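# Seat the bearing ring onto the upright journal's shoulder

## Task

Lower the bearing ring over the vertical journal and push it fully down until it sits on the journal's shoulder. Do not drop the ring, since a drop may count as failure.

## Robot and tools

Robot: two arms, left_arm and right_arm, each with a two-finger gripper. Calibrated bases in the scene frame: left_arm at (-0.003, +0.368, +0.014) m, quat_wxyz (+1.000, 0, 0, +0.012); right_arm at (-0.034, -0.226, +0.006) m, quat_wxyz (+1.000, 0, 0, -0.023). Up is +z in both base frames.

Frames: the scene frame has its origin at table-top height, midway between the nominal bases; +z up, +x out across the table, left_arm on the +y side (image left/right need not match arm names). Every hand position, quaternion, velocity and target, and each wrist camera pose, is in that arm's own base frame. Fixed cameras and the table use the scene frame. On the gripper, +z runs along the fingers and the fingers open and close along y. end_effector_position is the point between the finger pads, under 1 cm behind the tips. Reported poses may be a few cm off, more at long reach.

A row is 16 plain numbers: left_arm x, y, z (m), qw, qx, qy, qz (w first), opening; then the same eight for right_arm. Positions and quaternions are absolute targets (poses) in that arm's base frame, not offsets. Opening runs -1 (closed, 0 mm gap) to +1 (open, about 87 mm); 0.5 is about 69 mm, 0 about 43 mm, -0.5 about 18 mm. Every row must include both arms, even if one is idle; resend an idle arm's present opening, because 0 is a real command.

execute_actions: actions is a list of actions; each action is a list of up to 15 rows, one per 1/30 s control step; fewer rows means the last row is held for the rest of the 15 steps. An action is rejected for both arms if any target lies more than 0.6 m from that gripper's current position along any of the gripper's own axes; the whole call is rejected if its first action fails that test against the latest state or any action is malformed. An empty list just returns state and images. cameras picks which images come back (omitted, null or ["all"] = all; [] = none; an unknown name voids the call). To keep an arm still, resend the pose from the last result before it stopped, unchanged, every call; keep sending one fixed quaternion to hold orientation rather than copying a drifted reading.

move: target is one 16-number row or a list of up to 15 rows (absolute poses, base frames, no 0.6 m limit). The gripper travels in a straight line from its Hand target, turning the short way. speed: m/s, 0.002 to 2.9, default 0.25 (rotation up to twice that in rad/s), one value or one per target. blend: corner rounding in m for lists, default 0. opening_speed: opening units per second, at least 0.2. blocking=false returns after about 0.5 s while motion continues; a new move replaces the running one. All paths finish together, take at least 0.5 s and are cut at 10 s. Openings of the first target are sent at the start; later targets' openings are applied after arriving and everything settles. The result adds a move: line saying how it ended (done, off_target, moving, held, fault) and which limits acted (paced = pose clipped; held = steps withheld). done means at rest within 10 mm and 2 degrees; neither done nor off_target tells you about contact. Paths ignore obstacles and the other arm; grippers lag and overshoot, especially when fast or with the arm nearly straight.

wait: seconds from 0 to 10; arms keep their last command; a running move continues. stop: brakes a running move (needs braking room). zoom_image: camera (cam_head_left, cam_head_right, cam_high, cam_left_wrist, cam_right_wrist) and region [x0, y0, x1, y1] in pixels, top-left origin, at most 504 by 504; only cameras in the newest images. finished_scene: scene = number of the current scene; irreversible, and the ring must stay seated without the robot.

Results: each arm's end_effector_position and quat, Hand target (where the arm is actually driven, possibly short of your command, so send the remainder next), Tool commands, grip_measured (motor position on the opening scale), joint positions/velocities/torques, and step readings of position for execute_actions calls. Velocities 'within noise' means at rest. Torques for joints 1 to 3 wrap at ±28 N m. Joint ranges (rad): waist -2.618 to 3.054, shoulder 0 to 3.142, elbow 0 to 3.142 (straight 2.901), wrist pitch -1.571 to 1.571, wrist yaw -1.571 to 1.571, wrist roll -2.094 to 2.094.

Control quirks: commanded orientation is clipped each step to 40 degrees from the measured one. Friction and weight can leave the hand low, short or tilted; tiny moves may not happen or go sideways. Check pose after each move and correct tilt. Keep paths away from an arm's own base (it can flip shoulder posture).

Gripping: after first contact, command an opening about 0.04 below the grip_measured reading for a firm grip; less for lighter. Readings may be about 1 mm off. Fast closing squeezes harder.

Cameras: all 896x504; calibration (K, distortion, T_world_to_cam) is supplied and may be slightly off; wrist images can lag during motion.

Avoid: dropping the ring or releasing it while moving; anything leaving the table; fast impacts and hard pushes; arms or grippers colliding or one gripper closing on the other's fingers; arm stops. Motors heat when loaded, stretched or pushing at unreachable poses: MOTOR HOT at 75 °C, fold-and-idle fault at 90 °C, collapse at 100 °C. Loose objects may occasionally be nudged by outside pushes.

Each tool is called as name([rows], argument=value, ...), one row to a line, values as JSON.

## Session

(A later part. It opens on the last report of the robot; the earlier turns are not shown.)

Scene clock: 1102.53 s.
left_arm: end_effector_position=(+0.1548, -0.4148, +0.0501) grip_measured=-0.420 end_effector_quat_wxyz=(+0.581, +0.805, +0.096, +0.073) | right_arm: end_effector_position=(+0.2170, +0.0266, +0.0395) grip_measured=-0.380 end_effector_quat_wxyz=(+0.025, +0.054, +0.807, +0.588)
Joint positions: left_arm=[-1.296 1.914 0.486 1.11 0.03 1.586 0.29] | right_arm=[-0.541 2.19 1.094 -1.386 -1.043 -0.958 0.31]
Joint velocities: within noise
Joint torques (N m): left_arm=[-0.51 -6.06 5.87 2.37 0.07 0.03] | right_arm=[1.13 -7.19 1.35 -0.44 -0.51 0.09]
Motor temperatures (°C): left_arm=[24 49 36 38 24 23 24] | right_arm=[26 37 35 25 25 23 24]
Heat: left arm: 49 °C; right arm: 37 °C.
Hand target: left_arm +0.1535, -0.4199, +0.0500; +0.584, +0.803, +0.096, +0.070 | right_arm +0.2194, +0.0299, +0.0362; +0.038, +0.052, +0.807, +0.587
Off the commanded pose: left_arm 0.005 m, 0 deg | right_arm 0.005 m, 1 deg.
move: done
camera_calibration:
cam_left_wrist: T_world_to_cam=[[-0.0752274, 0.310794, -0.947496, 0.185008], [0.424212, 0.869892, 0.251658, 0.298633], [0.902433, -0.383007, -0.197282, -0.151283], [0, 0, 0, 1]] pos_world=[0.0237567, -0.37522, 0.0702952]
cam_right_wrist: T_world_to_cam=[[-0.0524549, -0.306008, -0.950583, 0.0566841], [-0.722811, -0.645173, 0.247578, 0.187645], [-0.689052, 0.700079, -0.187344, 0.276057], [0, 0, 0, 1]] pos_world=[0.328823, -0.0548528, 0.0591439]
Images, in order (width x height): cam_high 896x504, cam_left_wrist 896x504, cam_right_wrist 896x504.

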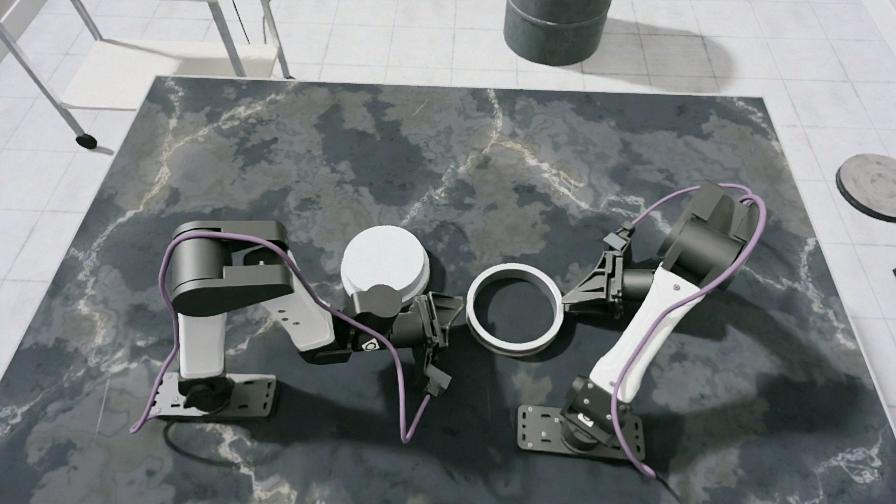

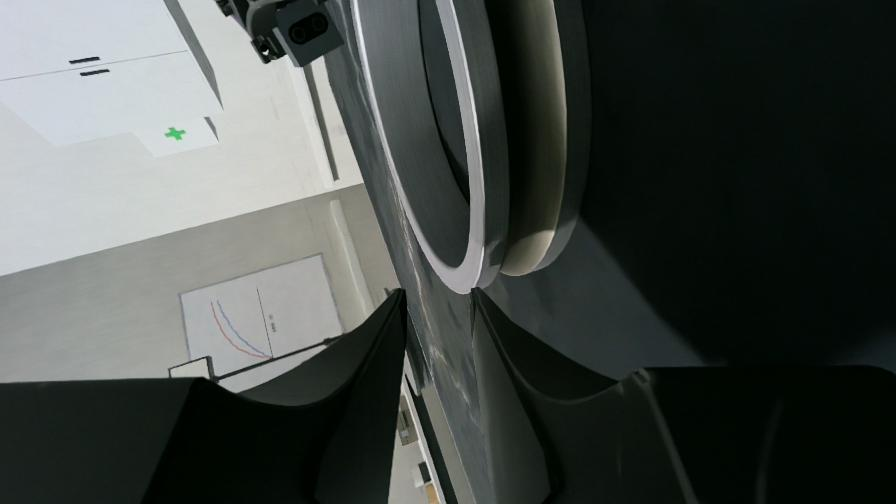

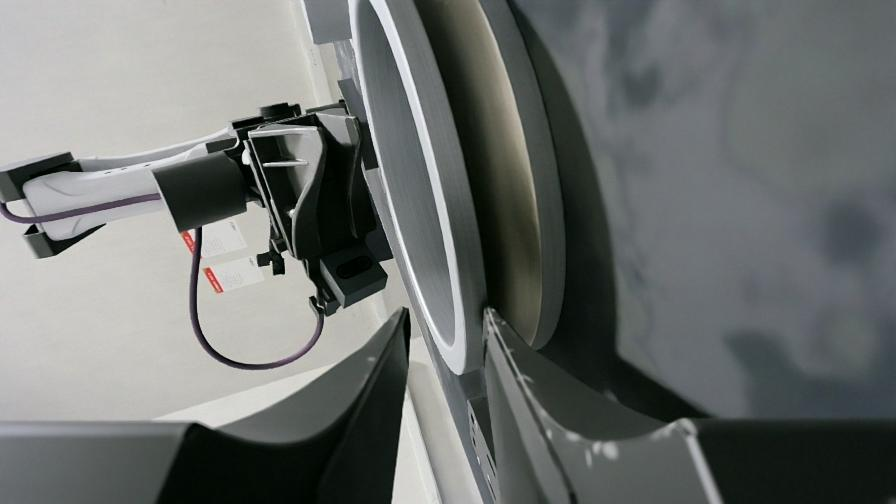

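move([
  [0.1505, -0.398, 0.050, 0.5837, 0.8035, 0.0957, 0.0697, -0.42, 0.2195, 0.030, 0.036, 0.0379, 0.0522, 0.8073, 0.5865, -0.38],
  [0.1505, -0.398, 0.032, 0.5837, 0.8035, 0.0957, 0.0697, -0.42, 0.2185, 0.040, 0.036, 0.0379, 0.0522, 0.8073, 0.5865, -0.38],
], speed=0.06, cameras=["cam_left_wrist","cam_right_wrist"])

Scene clock: 1108.87 s.
left_arm: end_effector_position=(+0.1500, -0.3974, +0.0284) grip_measured=-0.420 end_effector_quat_wxyz=(+0.572, +0.811, +0.097, +0.071) | right_arm: end_effector_position=(+0.2168, +0.0327, +0.0330) grip_measured=-0.380 end_effector_quat_wxyz=(+0.032, +0.046, +0.813, +0.579)
Joint positions: left_arm=[-1.296 1.975 0.417 1.217 0.029 1.586 0.29] | right_arm=[-0.519 2.169 1.06 -1.314 -1.052 -0.921 0.31]
Joint velocities: within noise
Joint torques (N m): left_arm=[0.51 -5.96 2.91 2.86 0.17 0.07] | right_arm=[1.81 -7.35 1.22 -0.63 -0.66 0.07]
Motor temperatures (°C): left_arm=[24 49 37 39 24 23 24] | right_arm=[26 38 35 25 25 23 24]
Heat: left arm: 49 °C; right arm: 38 °C.
Hand target: left_arm +0.1505, -0.3979, +0.0320; +0.583, +0.804, +0.096, +0.070 | right_arm +0.2183, +0.0397, +0.0360; +0.037, +0.052, +0.807, +0.587
Off the commanded pose: left_arm 0.004 m, 2 deg | right_arm 0.008 m, 1 deg.
move: done
camera_calibration:
cam_left_wrist: T_world_to_cam=[[-0.0812166, 0.331976, -0.939785, 0.167862], [0.425528, 0.864195, 0.2685, 0.288096], [0.901293, -0.378098, -0.211452, -0.14203], [0, 0, 0, 1]] pos_world=[0.0190512, -0.358399, 0.0503672]
cam_right_wrist: T_world_to_cam=[[-0.0335367, -0.326464, -0.944615, 0.0487687], [-0.725198, -0.642416, 0.247769, 0.193499], [-0.687723, 0.693342, -0.215206, 0.271255], [0, 0, 0, 1]] pos_world=[0.328509, -0.0478447, 0.0565005]
Images, in order (width x height): cam_left_wrist 896x504, cam_right_wrist 896x504.

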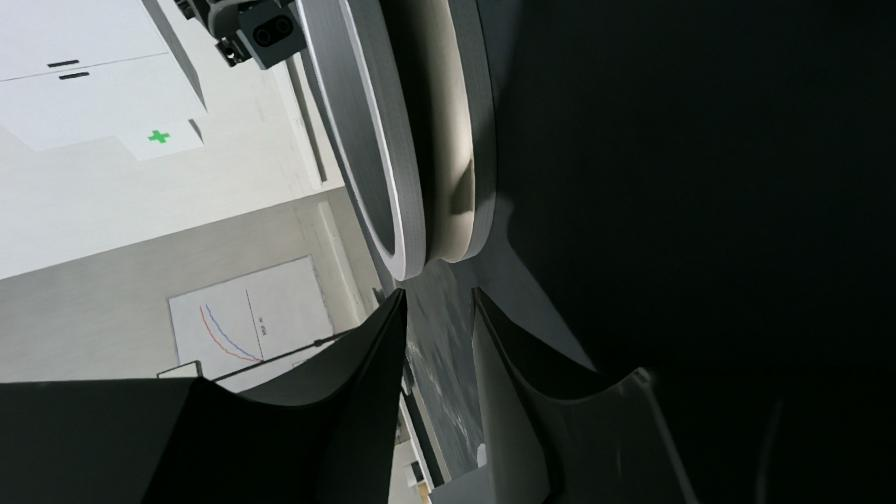

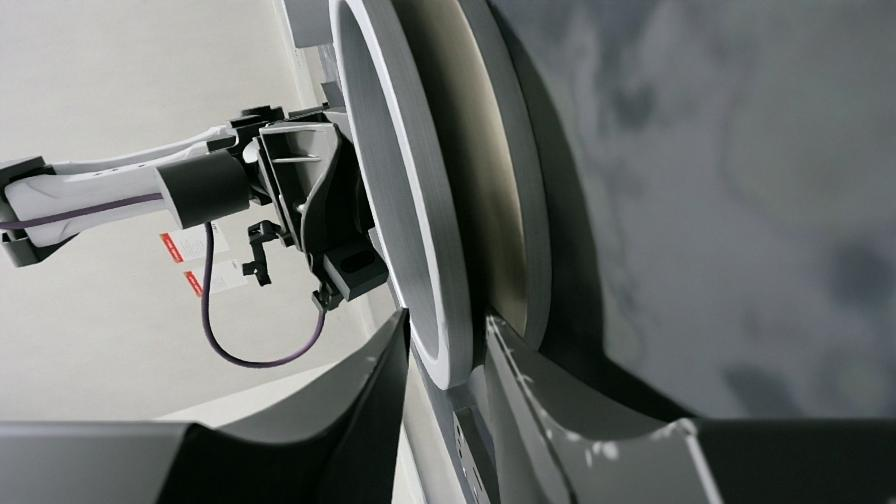

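move([
  [0.1505, -0.398, 0.048, 0.5837, 0.8035, 0.0957, 0.0697, -0.42, 0.2185, 0.040, 0.036, 0.0379, 0.0522, 0.8073, 0.5865, -0.38],
  [0.1530, -0.416, 0.036, 0.5837, 0.8035, 0.0957, 0.0697, -0.42, 0.2180, 0.042, 0.036, 0.0379, 0.0522, 0.8073, 0.5865, -0.38],
], speed=0.04, cameras=["cam_left_wrist","cam_right_wrist"])

Scene clock: 1114.70 s.
left_arm: end_effector_position=(+0.1534, -0.4095, +0.0319) grip_measured=-0.420 end_effector_quat_wxyz=(+0.574, +0.810, +0.097, +0.072) | right_arm: end_effector_position=(+0.2171, +0.0344, +0.0323) grip_measured=-0.380 end_effector_quat_wxyz=(+0.034, +0.047, +0.813, +0.579)
Joint positions: left_arm=[-1.296 1.981 0.467 1.177 0.029 1.586 0.29] | right_arm=[-0.514 2.165 1.052 -1.3 -1.057 -0.911 0.31]
Joint velocities: within noise
Joint torques (N m): left_arm=[-0.32 -6.23 5.39 2.53 0.08 0.04] | right_arm=[1.89 -7.49 1.14 -0.66 -0.66 0.04]
Motor temperatures (°C): left_arm=[24 49 36 40 24 23 23] | right_arm=[26 39 34 25 25 23 24]
Heat: left arm: 49 °C; right arm: 39 °C.
Hand target: left_arm +0.1530, -0.4157, +0.0361; +0.583, +0.803, +0.096, +0.070 | right_arm +0.2178, +0.0417, +0.0360; +0.038, +0.052, +0.807, +0.587
Off the commanded pose: left_arm 0.008 m, 1 deg | right_arm 0.008 m, 1 deg.
move: done
camera_calibration:
cam_left_wrist: T_world_to_cam=[[-0.0800291, 0.327865, -0.941329, 0.173636], [0.425221, 0.865349, 0.26525, 0.296684], [0.901545, -0.379045, -0.208668, -0.149424], [0, 0, 0, 1]] pos_world=[0.0224523, -0.370303, 0.0535727]
cam_right_wrist: T_world_to_cam=[[-0.032285, -0.327446, -0.944318, 0.0483754], [-0.727404, -0.64026, 0.246882, 0.195448], [-0.68545, 0.694871, -0.217515, 0.269719], [0, 0, 0, 1]] pos_world=[0.328611, -0.0464419, 0.0560971]
Images, in order (width x height): cam_left_wrist 896x504, cam_right_wrist 896x504.

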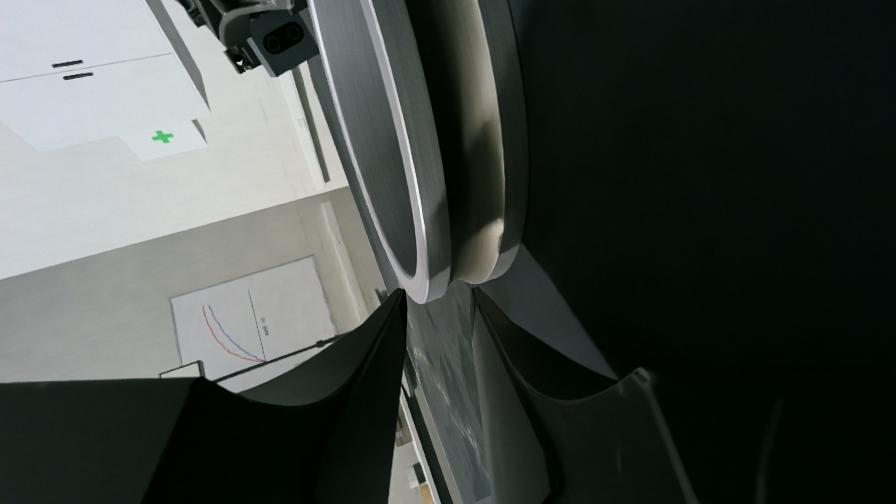

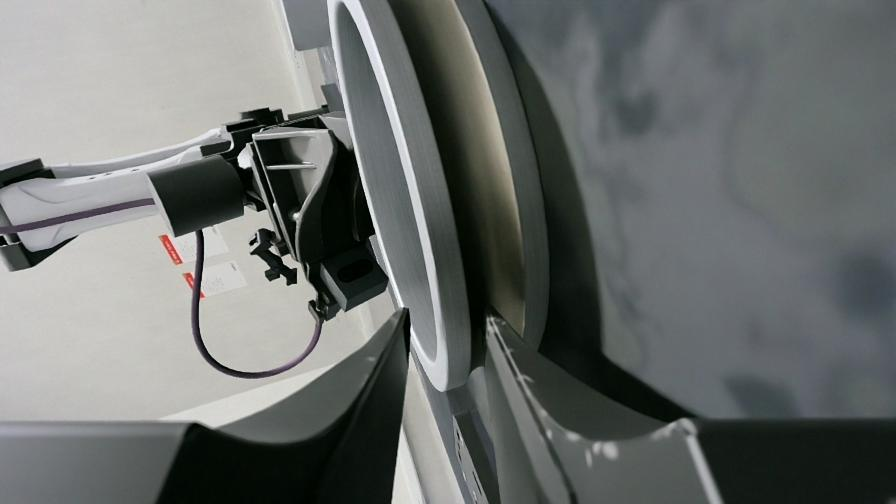

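move(target=[0.1555, -0.436, 0.036, 0.5837, 0.8035, 0.0957, 0.0697, -0.42, 0.2180, 0.042, 0.036, 0.0379, 0.0522, 0.8073, 0.5865, -0.38], speed=0.04, cameras=["cam_left_wrist","cam_right_wrist"])

Scene clock: 1119.10 s.
left_arm: end_effector_position=(+0.1575, -0.4252, +0.0285) grip_measured=-0.420 end_effector_quat_wxyz=(+0.569, +0.813, +0.099, +0.075) | right_arm: end_effector_position=(+0.2171, +0.0344, +0.0324) grip_measured=-0.380 end_effector_quat_wxyz=(+0.034, +0.047, +0.813, +0.579)
Joint positions: left_arm=[-1.302 2.017 0.539 1.128 0.015 1.586 0.29] | right_arm=[-0.514 2.165 1.052 -1.3 -1.057 -0.91 0.31]
Joint velocities: within noise
Joint torques (N m): left_arm=[-0.69 -6.9 6.49 2.53 0.13 0] | right_arm=[1.87 -7.46 1.16 -0.66 -0.66 0.08]
Motor temperatures (°C): left_arm=[24 48 36 40 24 23 23] | right_arm=[26 39 34 25 25 23 24]
Heat: left arm: 48 °C; right arm: 39 °C.
Hand target: left_arm +0.1554, -0.4355, +0.0361; +0.583, +0.803, +0.096, +0.070 | right_arm +0.2178, +0.0416, +0.0360; +0.038, +0.052, +0.807, +0.587
Off the commanded pose: left_arm 0.013 m, 2 deg | right_arm 0.008 m, 1 deg.
move: off_target (left_arm)
camera_calibration:
cam_left_wrist: T_world_to_cam=[[-0.0809998, 0.338828, -0.937355, 0.180561], [0.418569, 0.865062, 0.276527, 0.310096], [0.904566, -0.369949, -0.211893, -0.156349], [0, 0, 0, 1]] pos_world=[0.0262572, -0.387272, 0.0503708]
cam_right_wrist: T_world_to_cam=[[-0.0326419, -0.327351, -0.944339, 0.0484988], [-0.72739, -0.640205, 0.247067, 0.195436], [-0.685448, 0.694967, -0.217214, 0.269706], [0, 0, 0, 1]] pos_world=[0.328611, -0.0464418, 0.0560975]
Images, in order (width x height): cam_left_wrist 896x504, cam_right_wrist 896x504.

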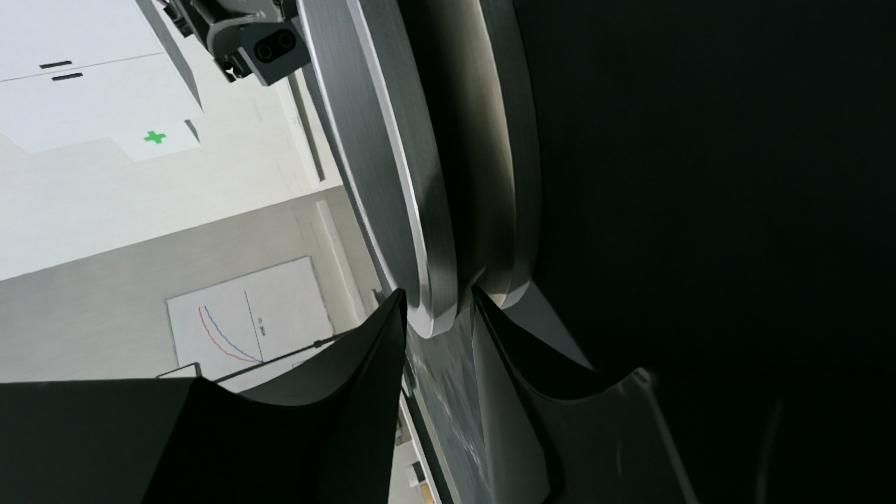

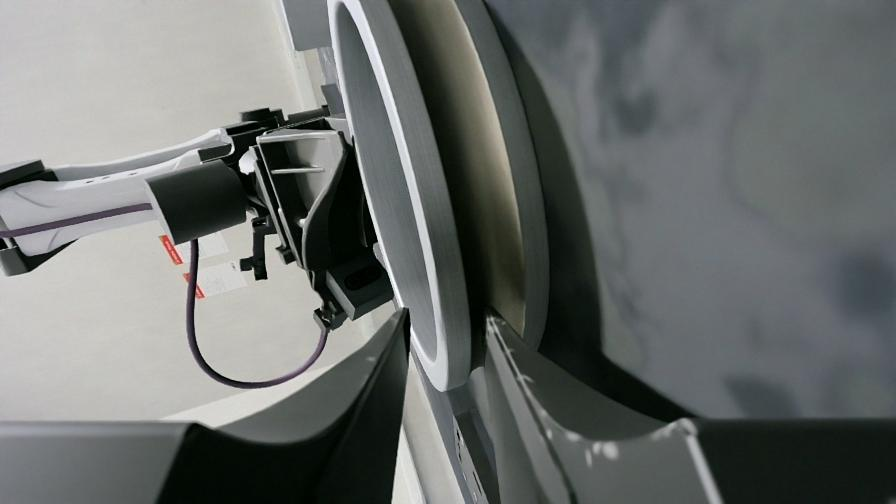

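move(target=[0.1555, -0.437, 0.044, 0.5837, 0.8035, 0.0957, 0.0697, -0.50, 0.2170, 0.046, 0.036, 0.0379, 0.0522, 0.8073, 0.5865, -0.50], speed=0.04, opening_speed=0.4, cameras=["cam_left_wrist","cam_right_wrist"])

Scene clock: 1123.27 s.
left_arm: end_effector_position=(+0.1575, -0.4242, +0.0249) grip_measured=-0.499 end_effector_quat_wxyz=(+0.562, +0.818, +0.101, +0.076) | right_arm: end_effector_position=(+0.2173, +0.0351, +0.0286) grip_measured=-0.499 end_effector_quat_wxyz=(+0.041, +0.042, +0.817, +0.574)
Joint positions: left_arm=[-1.304 2.017 0.542 1.109 0.01 1.586 0.25] | right_arm=[-0.511 2.157 1.039 -1.266 -1.057 -0.9 0.25]
Joint velocities: within noise
Joint torques (N m): left_arm=[-0.58 -10.35 6.63 2.28 0.19 0] | right_arm=[2.55 -7.61 1.02 -0.79 -0.73 0.11]
Motor temperatures (°C): left_arm=[24 49 36 40 24 23 23] | right_arm=[26 39 34 25 25 23 24]
Heat: left arm: 49 °C; right arm: 39 °C.
Hand target: left_arm +0.1554, -0.4363, +0.0442; +0.584, +0.803, +0.096, +0.070 | right_arm +0.2167, +0.0453, +0.0358; +0.038, +0.052, +0.807, +0.587
Off the commanded pose: left_arm 0.023 m, 3 deg | right_arm 0.013 m, 2 deg.
move: off_target (left_arm, right_arm)
camera_calibration:
cam_left_wrist: T_world_to_cam=[[-0.0846095, 0.353748, -0.931506, 0.183651], [0.416253, 0.861925, 0.289515, 0.308979], [0.905304, -0.363246, -0.220176, -0.153795], [0, 0, 0, 1]] pos_world=[0.0261565, -0.387148, 0.0477565]
cam_right_wrist: T_world_to_cam=[[-0.0178749, -0.339589, -0.940404, 0.0423541], [-0.731139, -0.637116, 0.243966, 0.197765], [-0.681995, 0.691927, -0.236898, 0.268407], [0, 0, 0, 1]] pos_world=[0.328403, -0.0453357, 0.0551672]
Images, in order (width x height): cam_left_wrist 896x504, cam_right_wrist 896x504.

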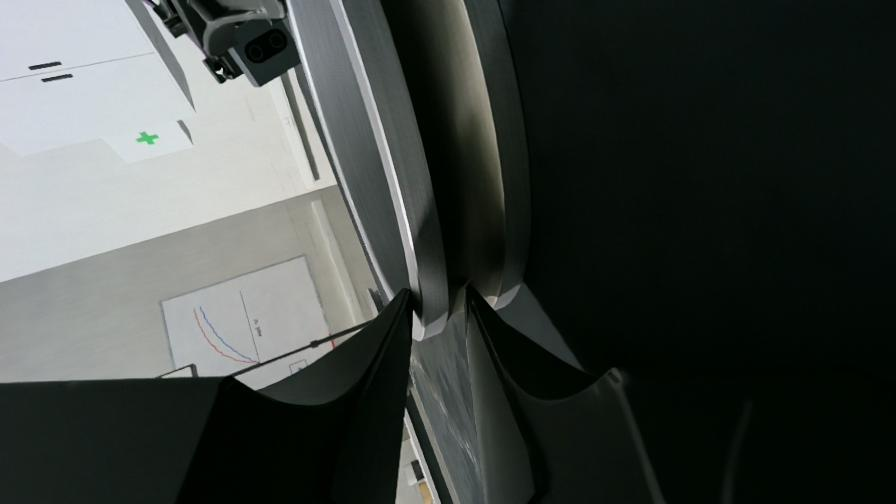

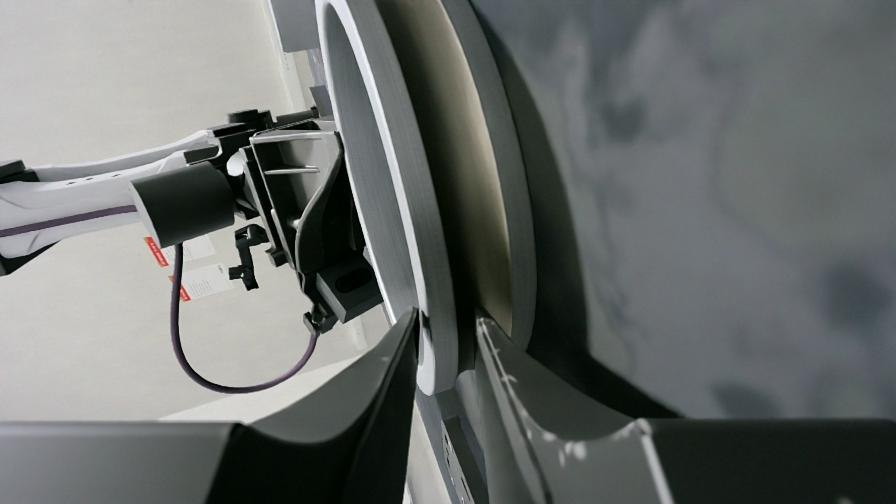

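move(target=[0.1555, -0.437, 0.056, 0.5837, 0.8035, 0.0957, 0.0697, -0.52, 0.2170, 0.046, 0.038, 0.0379, 0.0522, 0.8073, 0.5865, -0.9], speed=0.04, opening_speed=0.4, cameras=["cam_left_wrist","cam_right_wrist"])

Scene clock: 1126.43 s.
left_arm: end_effector_position=(+0.1578, -0.4199, +0.0264) grip_measured=-0.519 end_effector_quat_wxyz=(+0.546, +0.828, +0.104, +0.077) | right_arm: end_effector_position=(+0.2188, +0.0366, +0.0306) grip_measured=-0.704 end_effector_quat_wxyz=(+0.042, +0.045, +0.815, +0.576)
Joint positions: left_arm=[-1.304 1.966 0.542 1.02 0.001 1.586 0.24] | right_arm=[-0.507 2.153 1.039 -1.267 -1.068 -0.894 0.148]
Joint velocities: within noise
Joint torques (N m): left_arm=[-0.54 -10.89 6.97 2.59 0.27 0.01] | right_arm=[2.18 -7.8 1.03 -0.81 -0.63 0.09]
Motor temperatures (°C): left_arm=[24 49 37 41 24 23 23] | right_arm=[26 40 34 25 25 23 24]
Heat: left arm: 49 °C; right arm: 40 °C.
Hand target: left_arm +0.1552, -0.4357, +0.0561; +0.583, +0.804, +0.095, +0.070 | right_arm +0.2168, +0.0455, +0.0377; +0.038, +0.052, +0.807, +0.587
Off the commanded pose: left_arm 0.034 m, 5 deg | right_arm 0.012 m, 2 deg.
move: off_target (left_arm, right_arm)
camera_calibration:
cam_left_wrist: T_world_to_cam=[[-0.0937365, 0.387556, -0.917068, 0.198757], [0.411347, 0.853903, 0.318817, 0.301339], [0.906646, -0.347348, -0.239462, -0.145236], [0, 0, 0, 1]] pos_world=[0.0263535, -0.384791, 0.0514232]
cam_right_wrist: T_world_to_cam=[[-0.0199208, -0.333681, -0.942476, 0.0450503], [-0.734912, -0.634242, 0.240085, 0.20011], [-0.67787, 0.69742, -0.232591, 0.267678], [0, 0, 0, 1]] pos_world=[0.329411, -0.0447333, 0.056675]
Images, in order (width x height): cam_left_wrist 896x504, cam_right_wrist 896x504.

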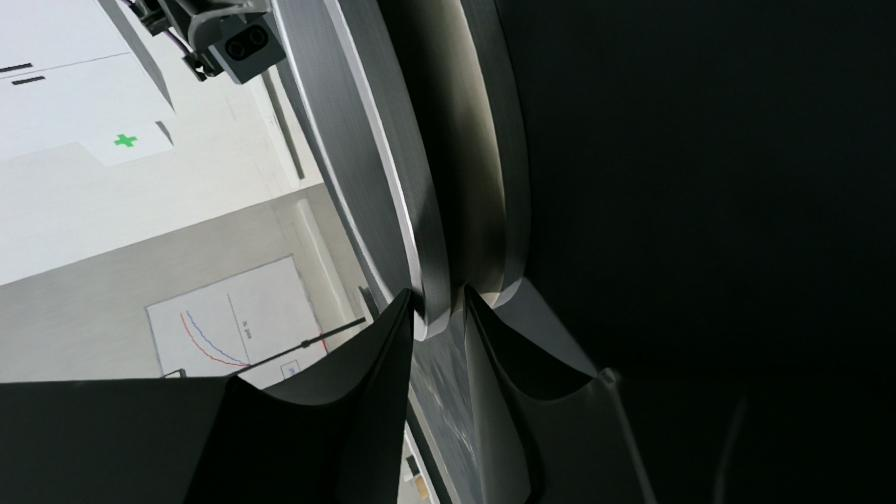

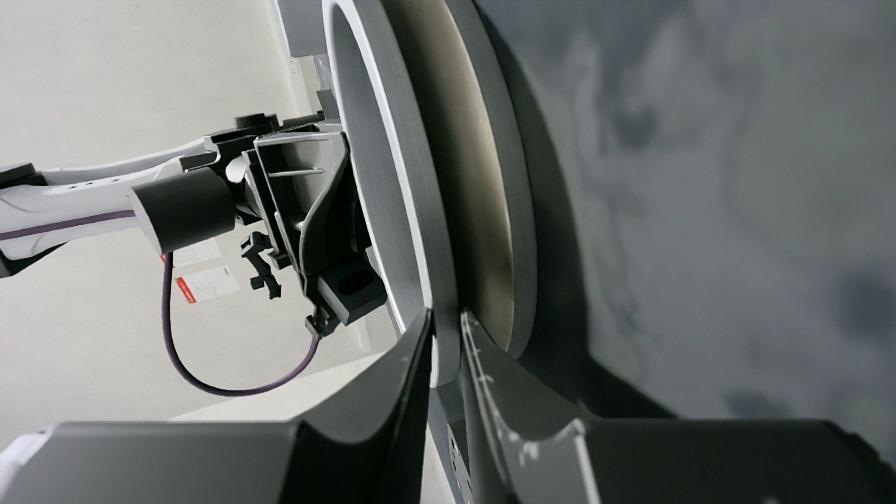

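zoom_image(camera="cam_right_wrist", region=[350, 240, 560, 420])

zoom_image(camera="cam_left_wrist", region=[350, 220, 560, 400])

Scaled by 2.400 from the camera's 896x504 image, which has a finer 1280x720 frame.

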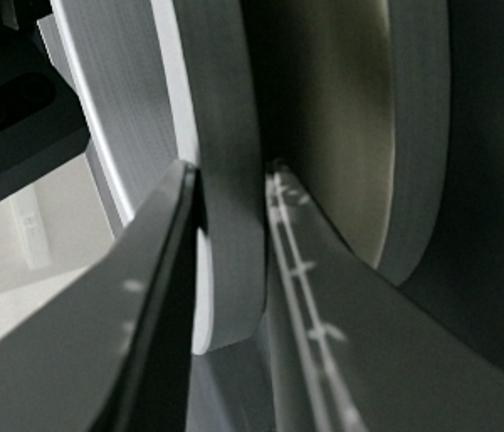

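Scaled by 2.400 from the camera's 896x504 image, which has a finer 1280x720 frame.

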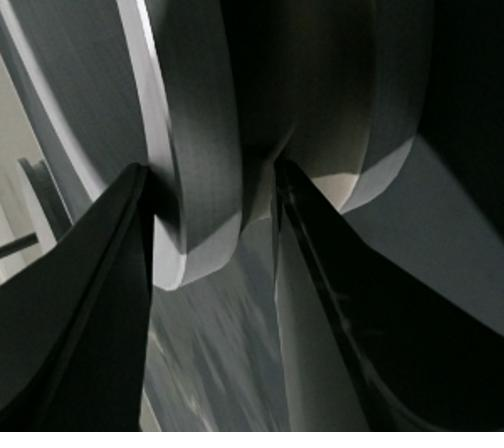

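move(target=[0.1555, -0.437, 0.052, 0.5837, 0.8035, 0.0957, 0.0697, -0.9, 0.2170, 0.046, 0.038, 0.0379, 0.0522, 0.8073, 0.5865, -0.9], speed=0.04, opening_speed=0.4, cameras=["cam_left_wrist","cam_right_wrist","cam_high"])

zoom_image(camera="cam_left_wrist", region=[350, 220, 560, 400])

Scene clock: 1141.10 s.
left_arm: end_effector_position=(+0.1586, -0.4198, +0.0279) grip_measured=-0.617 end_effector_quat_wxyz=(+0.547, +0.827, +0.105, +0.079) | right_arm: end_effector_position=(+0.2189, +0.0367, +0.0306) grip_measured=-0.704 end_effector_quat_wxyz=(+0.042, +0.045, +0.815, +0.576)
Joint positions: left_arm=[-1.304 1.962 0.542 1.02 -0.003 1.586 0.191] | right_arm=[-0.507 2.153 1.039 -1.267 -1.069 -0.894 0.148]
Joint velocities: within noise
Joint torques (N m): left_arm=[-0.57 -8.94 6.89 2.82 0.31 0.01] | right_arm=[2.21 -7.8 1.03 -0.81 -0.63 0.09]
Motor temperatures (°C): left_arm=[24 52 37 43 24 23 24] | right_arm=[26 42 33 26 25 22 24]
Heat: left arm: 52 °C; right arm: 42 °C.
Hand target: left_arm +0.1551, -0.4357, +0.0524; +0.583, +0.804, +0.095, +0.070 | right_arm +0.2168, +0.0455, +0.0377; +0.038, +0.052, +0.807, +0.587
Off the commanded pose: left_arm 0.030 m, 5 deg | right_arm 0.012 m, 2 deg.
move: off_target (left_arm, right_arm)
camera_calibration:
cam_left_wrist: T_world_to_cam=[[-0.0930462, 0.384887, -0.918262, 0.198958], [0.407328, 0.856268, 0.317629, 0.302069], [0.90853, -0.34448, -0.236448, -0.144724], [0, 0, 0, 1]] pos_world=[0.0269573, -0.385083, 0.0525304]
cam_right_wrist: T_world_to_cam=[[-0.0198746, -0.333507, -0.942538, 0.0450465], [-0.735145, -0.634059, 0.239857, 0.200207], [-0.677619, 0.697669, -0.232574, 0.267605], [0, 0, 0, 1]] pos_world=[0.329411, -0.0447331, 0.0566751]
Images, in order (width x height): cam_high 896x504, cam_left_wrist 896x504, cam_right_wrist 896x504.

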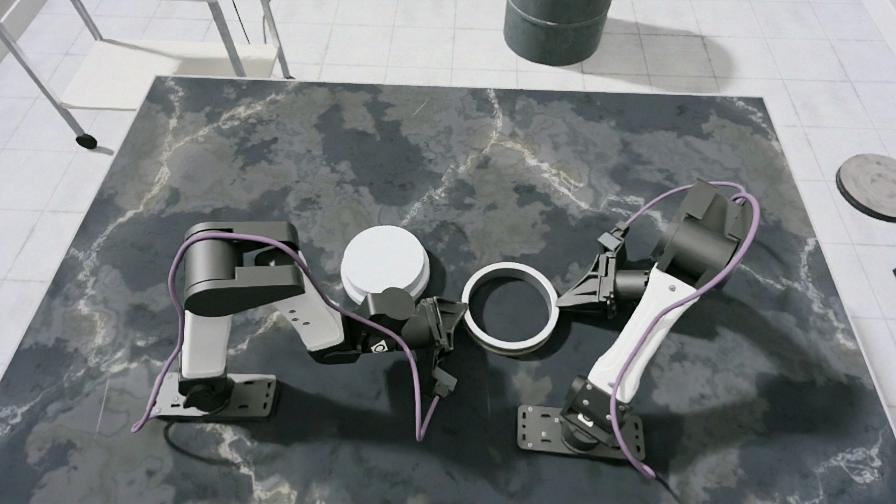

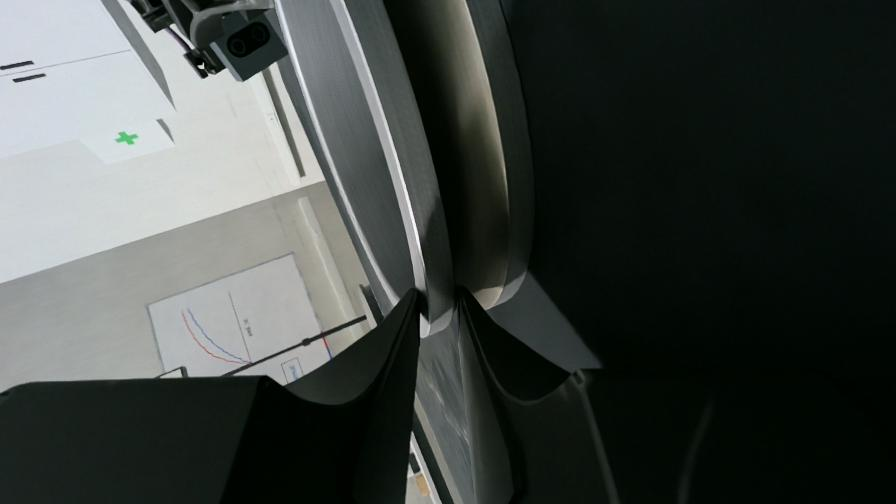

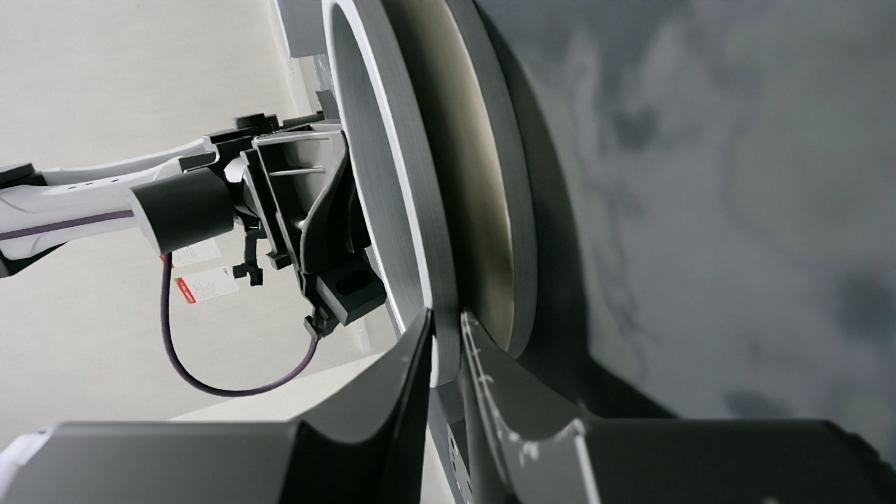

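Scaled by 2.400 from the camera's 896x504 image, which has a finer 1280x720 frame.

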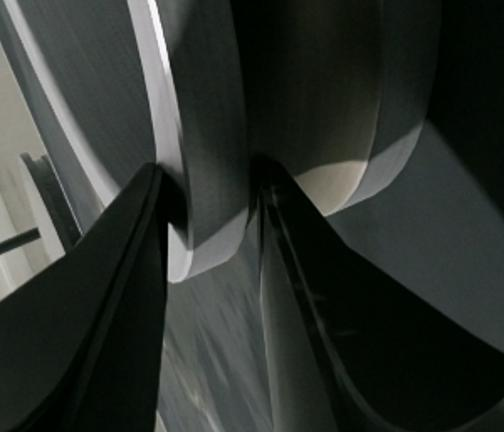

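move([
  [0.1555, -0.434, 0.060, 0.6384, 0.7609, 0.0906, 0.0762, -0.9, 0.2170, 0.042, 0.044, 0.0405, 0.0502, 0.7755, 0.6279, -0.9],
  [0.1555, -0.434, 0.072, 0.6384, 0.7609, 0.0906, 0.0762, -0.9, 0.2170, 0.042, 0.052, 0.0405, 0.0502, 0.7755, 0.6279, -0.9],
], speed=0.04, cameras=["cam_left_wrist","cam_right_wrist"])

Scene clock: 1150.07 s.
left_arm: end_effector_position=(+0.1576, -0.4244, +0.0477) grip_measured=-0.899 end_effector_quat_wxyz=(+0.608, +0.783, +0.096, +0.083) | right_arm: end_effector_position=(+0.2201, +0.0375, +0.0535) grip_measured=-0.899 end_effector_quat_wxyz=(+0.048, +0.040, +0.785, +0.616)
Joint positions: left_arm=[-1.304 2.028 0.507 1.273 0.01 1.586 0.05] | right_arm=[-0.519 2.195 1.091 -1.469 -1.117 -1.077 0.05]
Joint velocities: within noise
Joint torques (N m): left_arm=[-0.31 -10.51 5.19 2.7 0.21 -0.03] | right_arm=[0.69 -4.79 1.55 -1.02 -0.46 -0.23]
Motor temperatures (°C): left_arm=[24 53 38 44 24 23 24] | right_arm=[26 41 33 26 25 23 25]
Heat: left arm: 53 °C; right arm: 41 °C.
Hand target: left_arm +0.1554, -0.4334, +0.0718; +0.638, +0.761, +0.090, +0.076 | right_arm +0.2171, +0.0419, +0.0521; +0.041, +0.051, +0.776, +0.627
Off the commanded pose: left_arm 0.026 m, 4 deg | right_arm 0.006 m, 2 deg.
move: off_target (left_arm)
camera_calibration:
cam_left_wrist: T_world_to_cam=[[-0.0549512, 0.246838, -0.967497, 0.156679], [0.408684, 0.889639, 0.203762, 0.319561], [0.91102, -0.384204, -0.149766, -0.162097], [0, 0, 0, 1]] pos_world=[0.0256837, -0.385247, 0.0621958]
cam_right_wrist: T_world_to_cam=[[0.000336505, -0.239327, -0.970939, 0.0603967], [-0.738576, -0.654638, 0.161106, 0.201911], [-0.674171, 0.717058, -0.176981, 0.268764], [0, 0, 0, 1]] pos_world=[0.330299, -0.046086, 0.0736786]
Images, in order (width x height): cam_left_wrist 896x504, cam_right_wrist 896x504.

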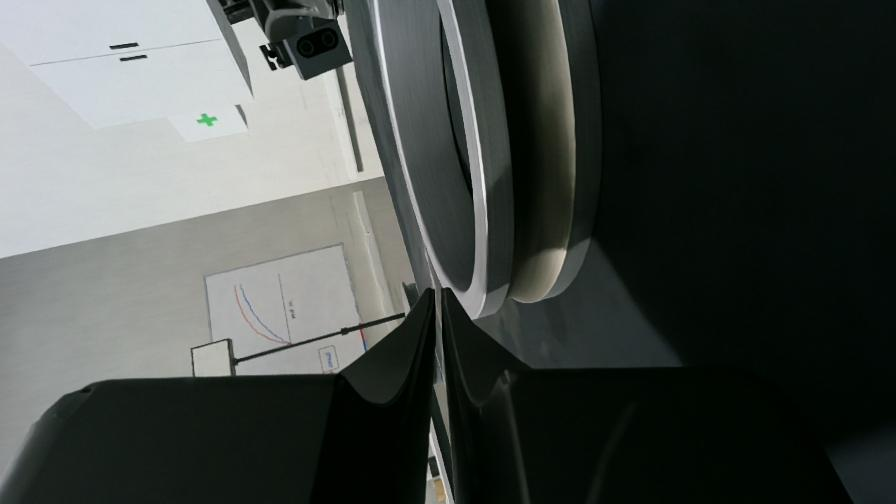

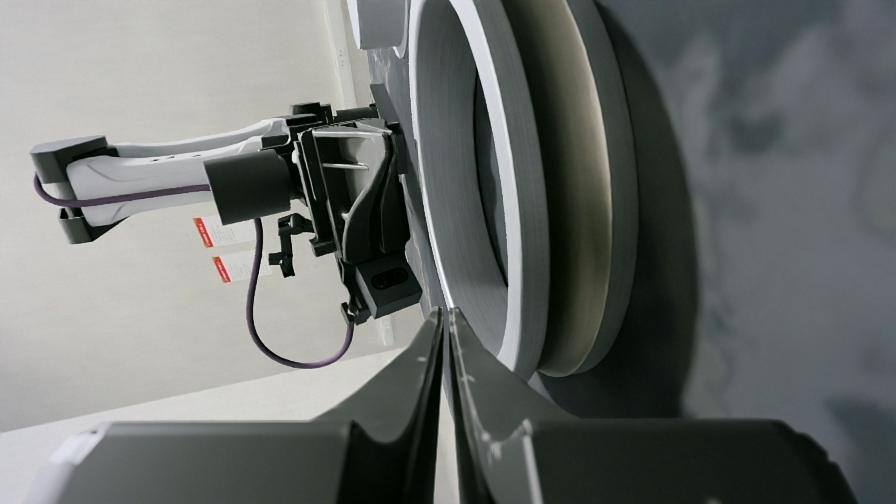

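move([
  [0.1505, -0.398, 0.060, 0.5837, 0.8035, 0.0957, 0.0697, -0.9, 0.2230, 0.008, 0.058, 0.0379, 0.0522, 0.8073, 0.5865, -0.9],
  [0.1505, -0.396, 0.048, 0.5837, 0.8035, 0.0957, 0.0697, -0.42, 0.2230, 0.008, 0.036, 0.0379, 0.0522, 0.8073, 0.5865, -0.38],
], speed=0.06)

Scene clock: 1165.93 s.
left_arm: end_effector_position=(+0.1505, -0.3957, +0.0465) grip_measured=-0.420 end_effector_quat_wxyz=(+0.575, +0.809, +0.098, +0.073) | right_arm: end_effector_position=(+0.2211, +0.0118, +0.0440) grip_measured=-0.380 end_effector_quat_wxyz=(+0.034, +0.056, +0.802, +0.593)
Joint positions: left_arm=[-1.294 1.876 0.411 1.131 0.028 1.586 0.29] | right_arm=[-0.586 2.221 1.151 -1.463 -1.03 -1.022 0.31]
Joint velocities: within noise
Joint torques (N m): left_arm=[0.55 -5.61 3.4 2.77 0.21 0.09] | right_arm=[-0.2 -5.76 3.75 -0.66 -0.19 0.03]
Motor temperatures (°C): left_arm=[24 55 37 45 24 23 24] | right_arm=[26 40 33 26 25 23 24]
Heat: left arm: 55 °C; right arm: 40 °C.
Hand target: left_arm +0.1505, -0.3959, +0.0481; +0.583, +0.804, +0.096, +0.070 | right_arm +0.2229, +0.0081, +0.0362; +0.038, +0.052, +0.807, +0.587
Off the commanded pose: left_arm 0.002 m, 1 deg | right_arm 0.009 m, 1 deg.
move: done
camera_calibration:
cam_left_wrist: T_world_to_cam=[[-0.0792664, 0.324728, -0.94248, 0.18135], [0.421968, 0.867502, 0.263406, 0.283633], [0.903139, -0.376817, -0.205789, -0.138146], [0, 0, 0, 1]] pos_world=[0.0194557, -0.356997, 0.0677793]
cam_right_wrist: T_world_to_cam=[[-0.045078, -0.292333, -0.955253, 0.0550177], [-0.735354, -0.63753, 0.229803, 0.183435], [-0.676182, 0.712809, -0.18623, 0.287], [0, 0, 0, 1]] pos_world=[0.331435, -0.0715472, 0.06385]

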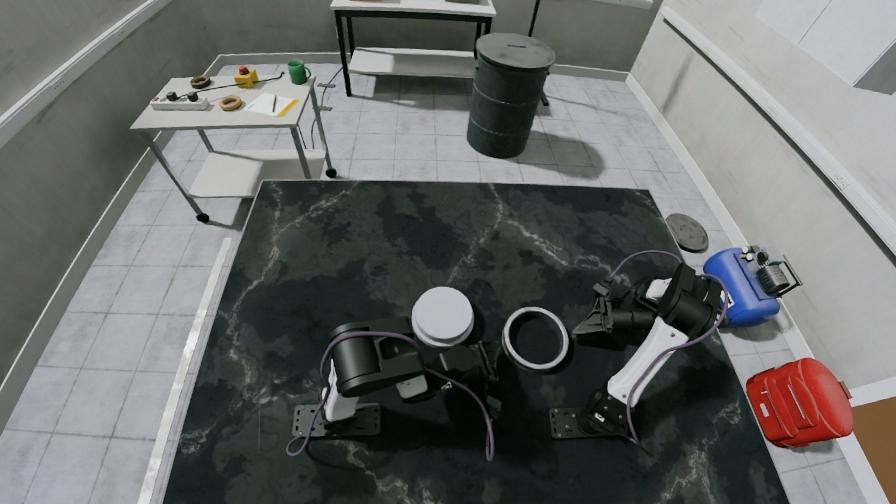

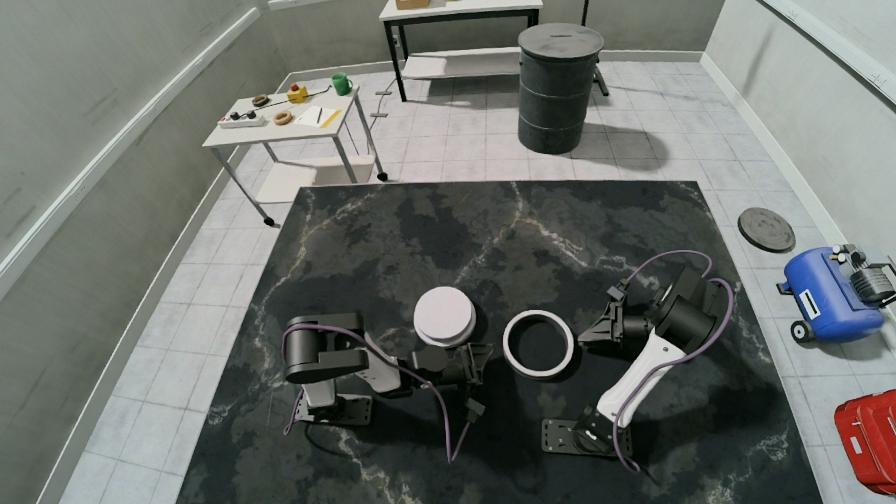

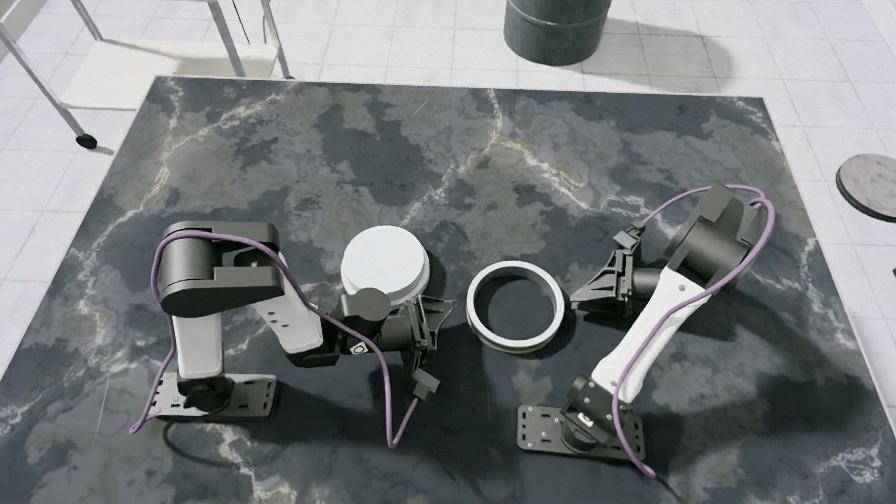

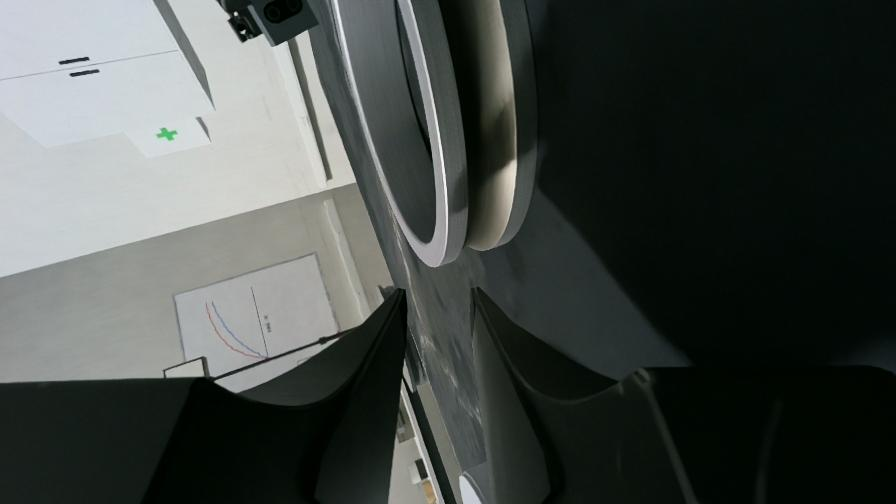

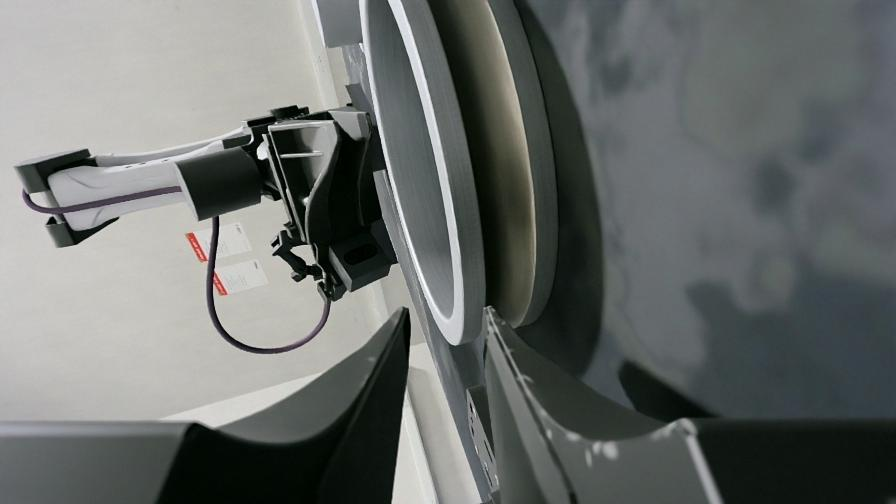

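move([
  [0.1520, -0.406, 0.034, 0.5837, 0.8035, 0.0957, 0.0697, -0.42, 0.2195, 0.028, 0.034, 0.0379, 0.0522, 0.8073, 0.5865, -0.40],
  [0.1530, -0.416, 0.036, 0.5837, 0.8035, 0.0957, 0.0697, -0.42, 0.2185, 0.036, 0.034, 0.0379, 0.0522, 0.8073, 0.5865, -0.40],
], speed=0.05, cameras=["cam_left_wrist","cam_right_wrist"])

Scene clock: 1170.13 s.
left_arm: end_effector_position=(+0.1544, -0.4098, +0.0330) grip_measured=-0.420 end_effector_quat_wxyz=(+0.574, +0.810, +0.098, +0.073) | right_arm: end_effector_position=(+0.2168, +0.0298, +0.0352) grip_measured=-0.400 end_effector_quat_wxyz=(+0.032, +0.048, +0.811, +0.582)
Joint positions: left_arm=[-1.294 1.978 0.469 1.172 0.028 1.586 0.29] | right_arm=[-0.53 2.177 1.072 -1.341 -1.048 -0.939 0.3]
Joint velocities: within noise
Joint torques (N m): left_arm=[-0.46 -5.93 5.19 2.6 0.1 0.03] | right_arm=[1.68 -6.84 1.17 -0.54 -0.6 0.1]
Motor temperatures (°C): left_arm=[24 54 37 45 24 23 24] | right_arm=[26 39 33 26 25 23 24]
Heat: left arm: 54 °C; right arm: 39 °C.
Hand target: left_arm +0.1529, -0.4159, +0.0362; +0.584, +0.803, +0.096, +0.070 | right_arm +0.2183, +0.0358, +0.0342; +0.038, +0.052, +0.807, +0.587
Off the commanded pose: left_arm 0.007 m, 1 deg | right_arm 0.007 m, 1 deg.
move: done
camera_calibration:
cam_left_wrist: T_world_to_cam=[[-0.0800337, 0.327159, -0.941574, 0.174537], [0.42245, 0.866709, 0.265239, 0.29723], [0.902846, -0.376539, -0.207574, -0.149472], [0, 0, 0, 1]] pos_world=[0.0233547, -0.370996, 0.0544756]
cam_right_wrist: T_world_to_cam=[[-0.0375, -0.319448, -0.946862, 0.0505871], [-0.725989, -0.6424, 0.245482, 0.191264], [-0.686683, 0.696617, -0.207826, 0.27314], [0, 0, 0, 1]] pos_world=[0.328313, -0.0512462, 0.0577126]
Images, in order (width x height): cam_left_wrist 896x504, cam_right_wrist 896x504.

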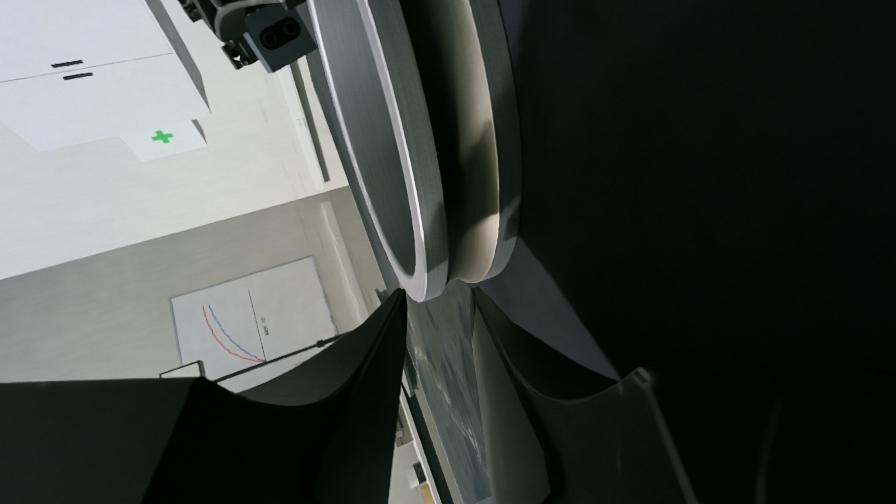

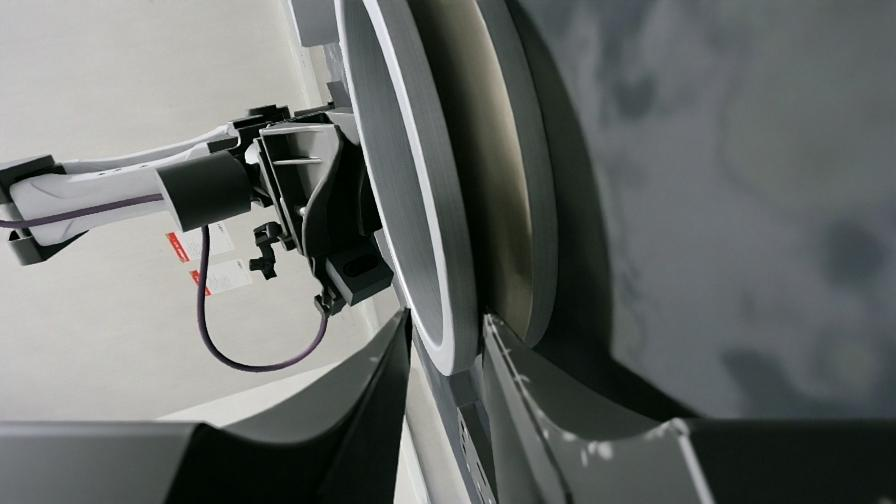

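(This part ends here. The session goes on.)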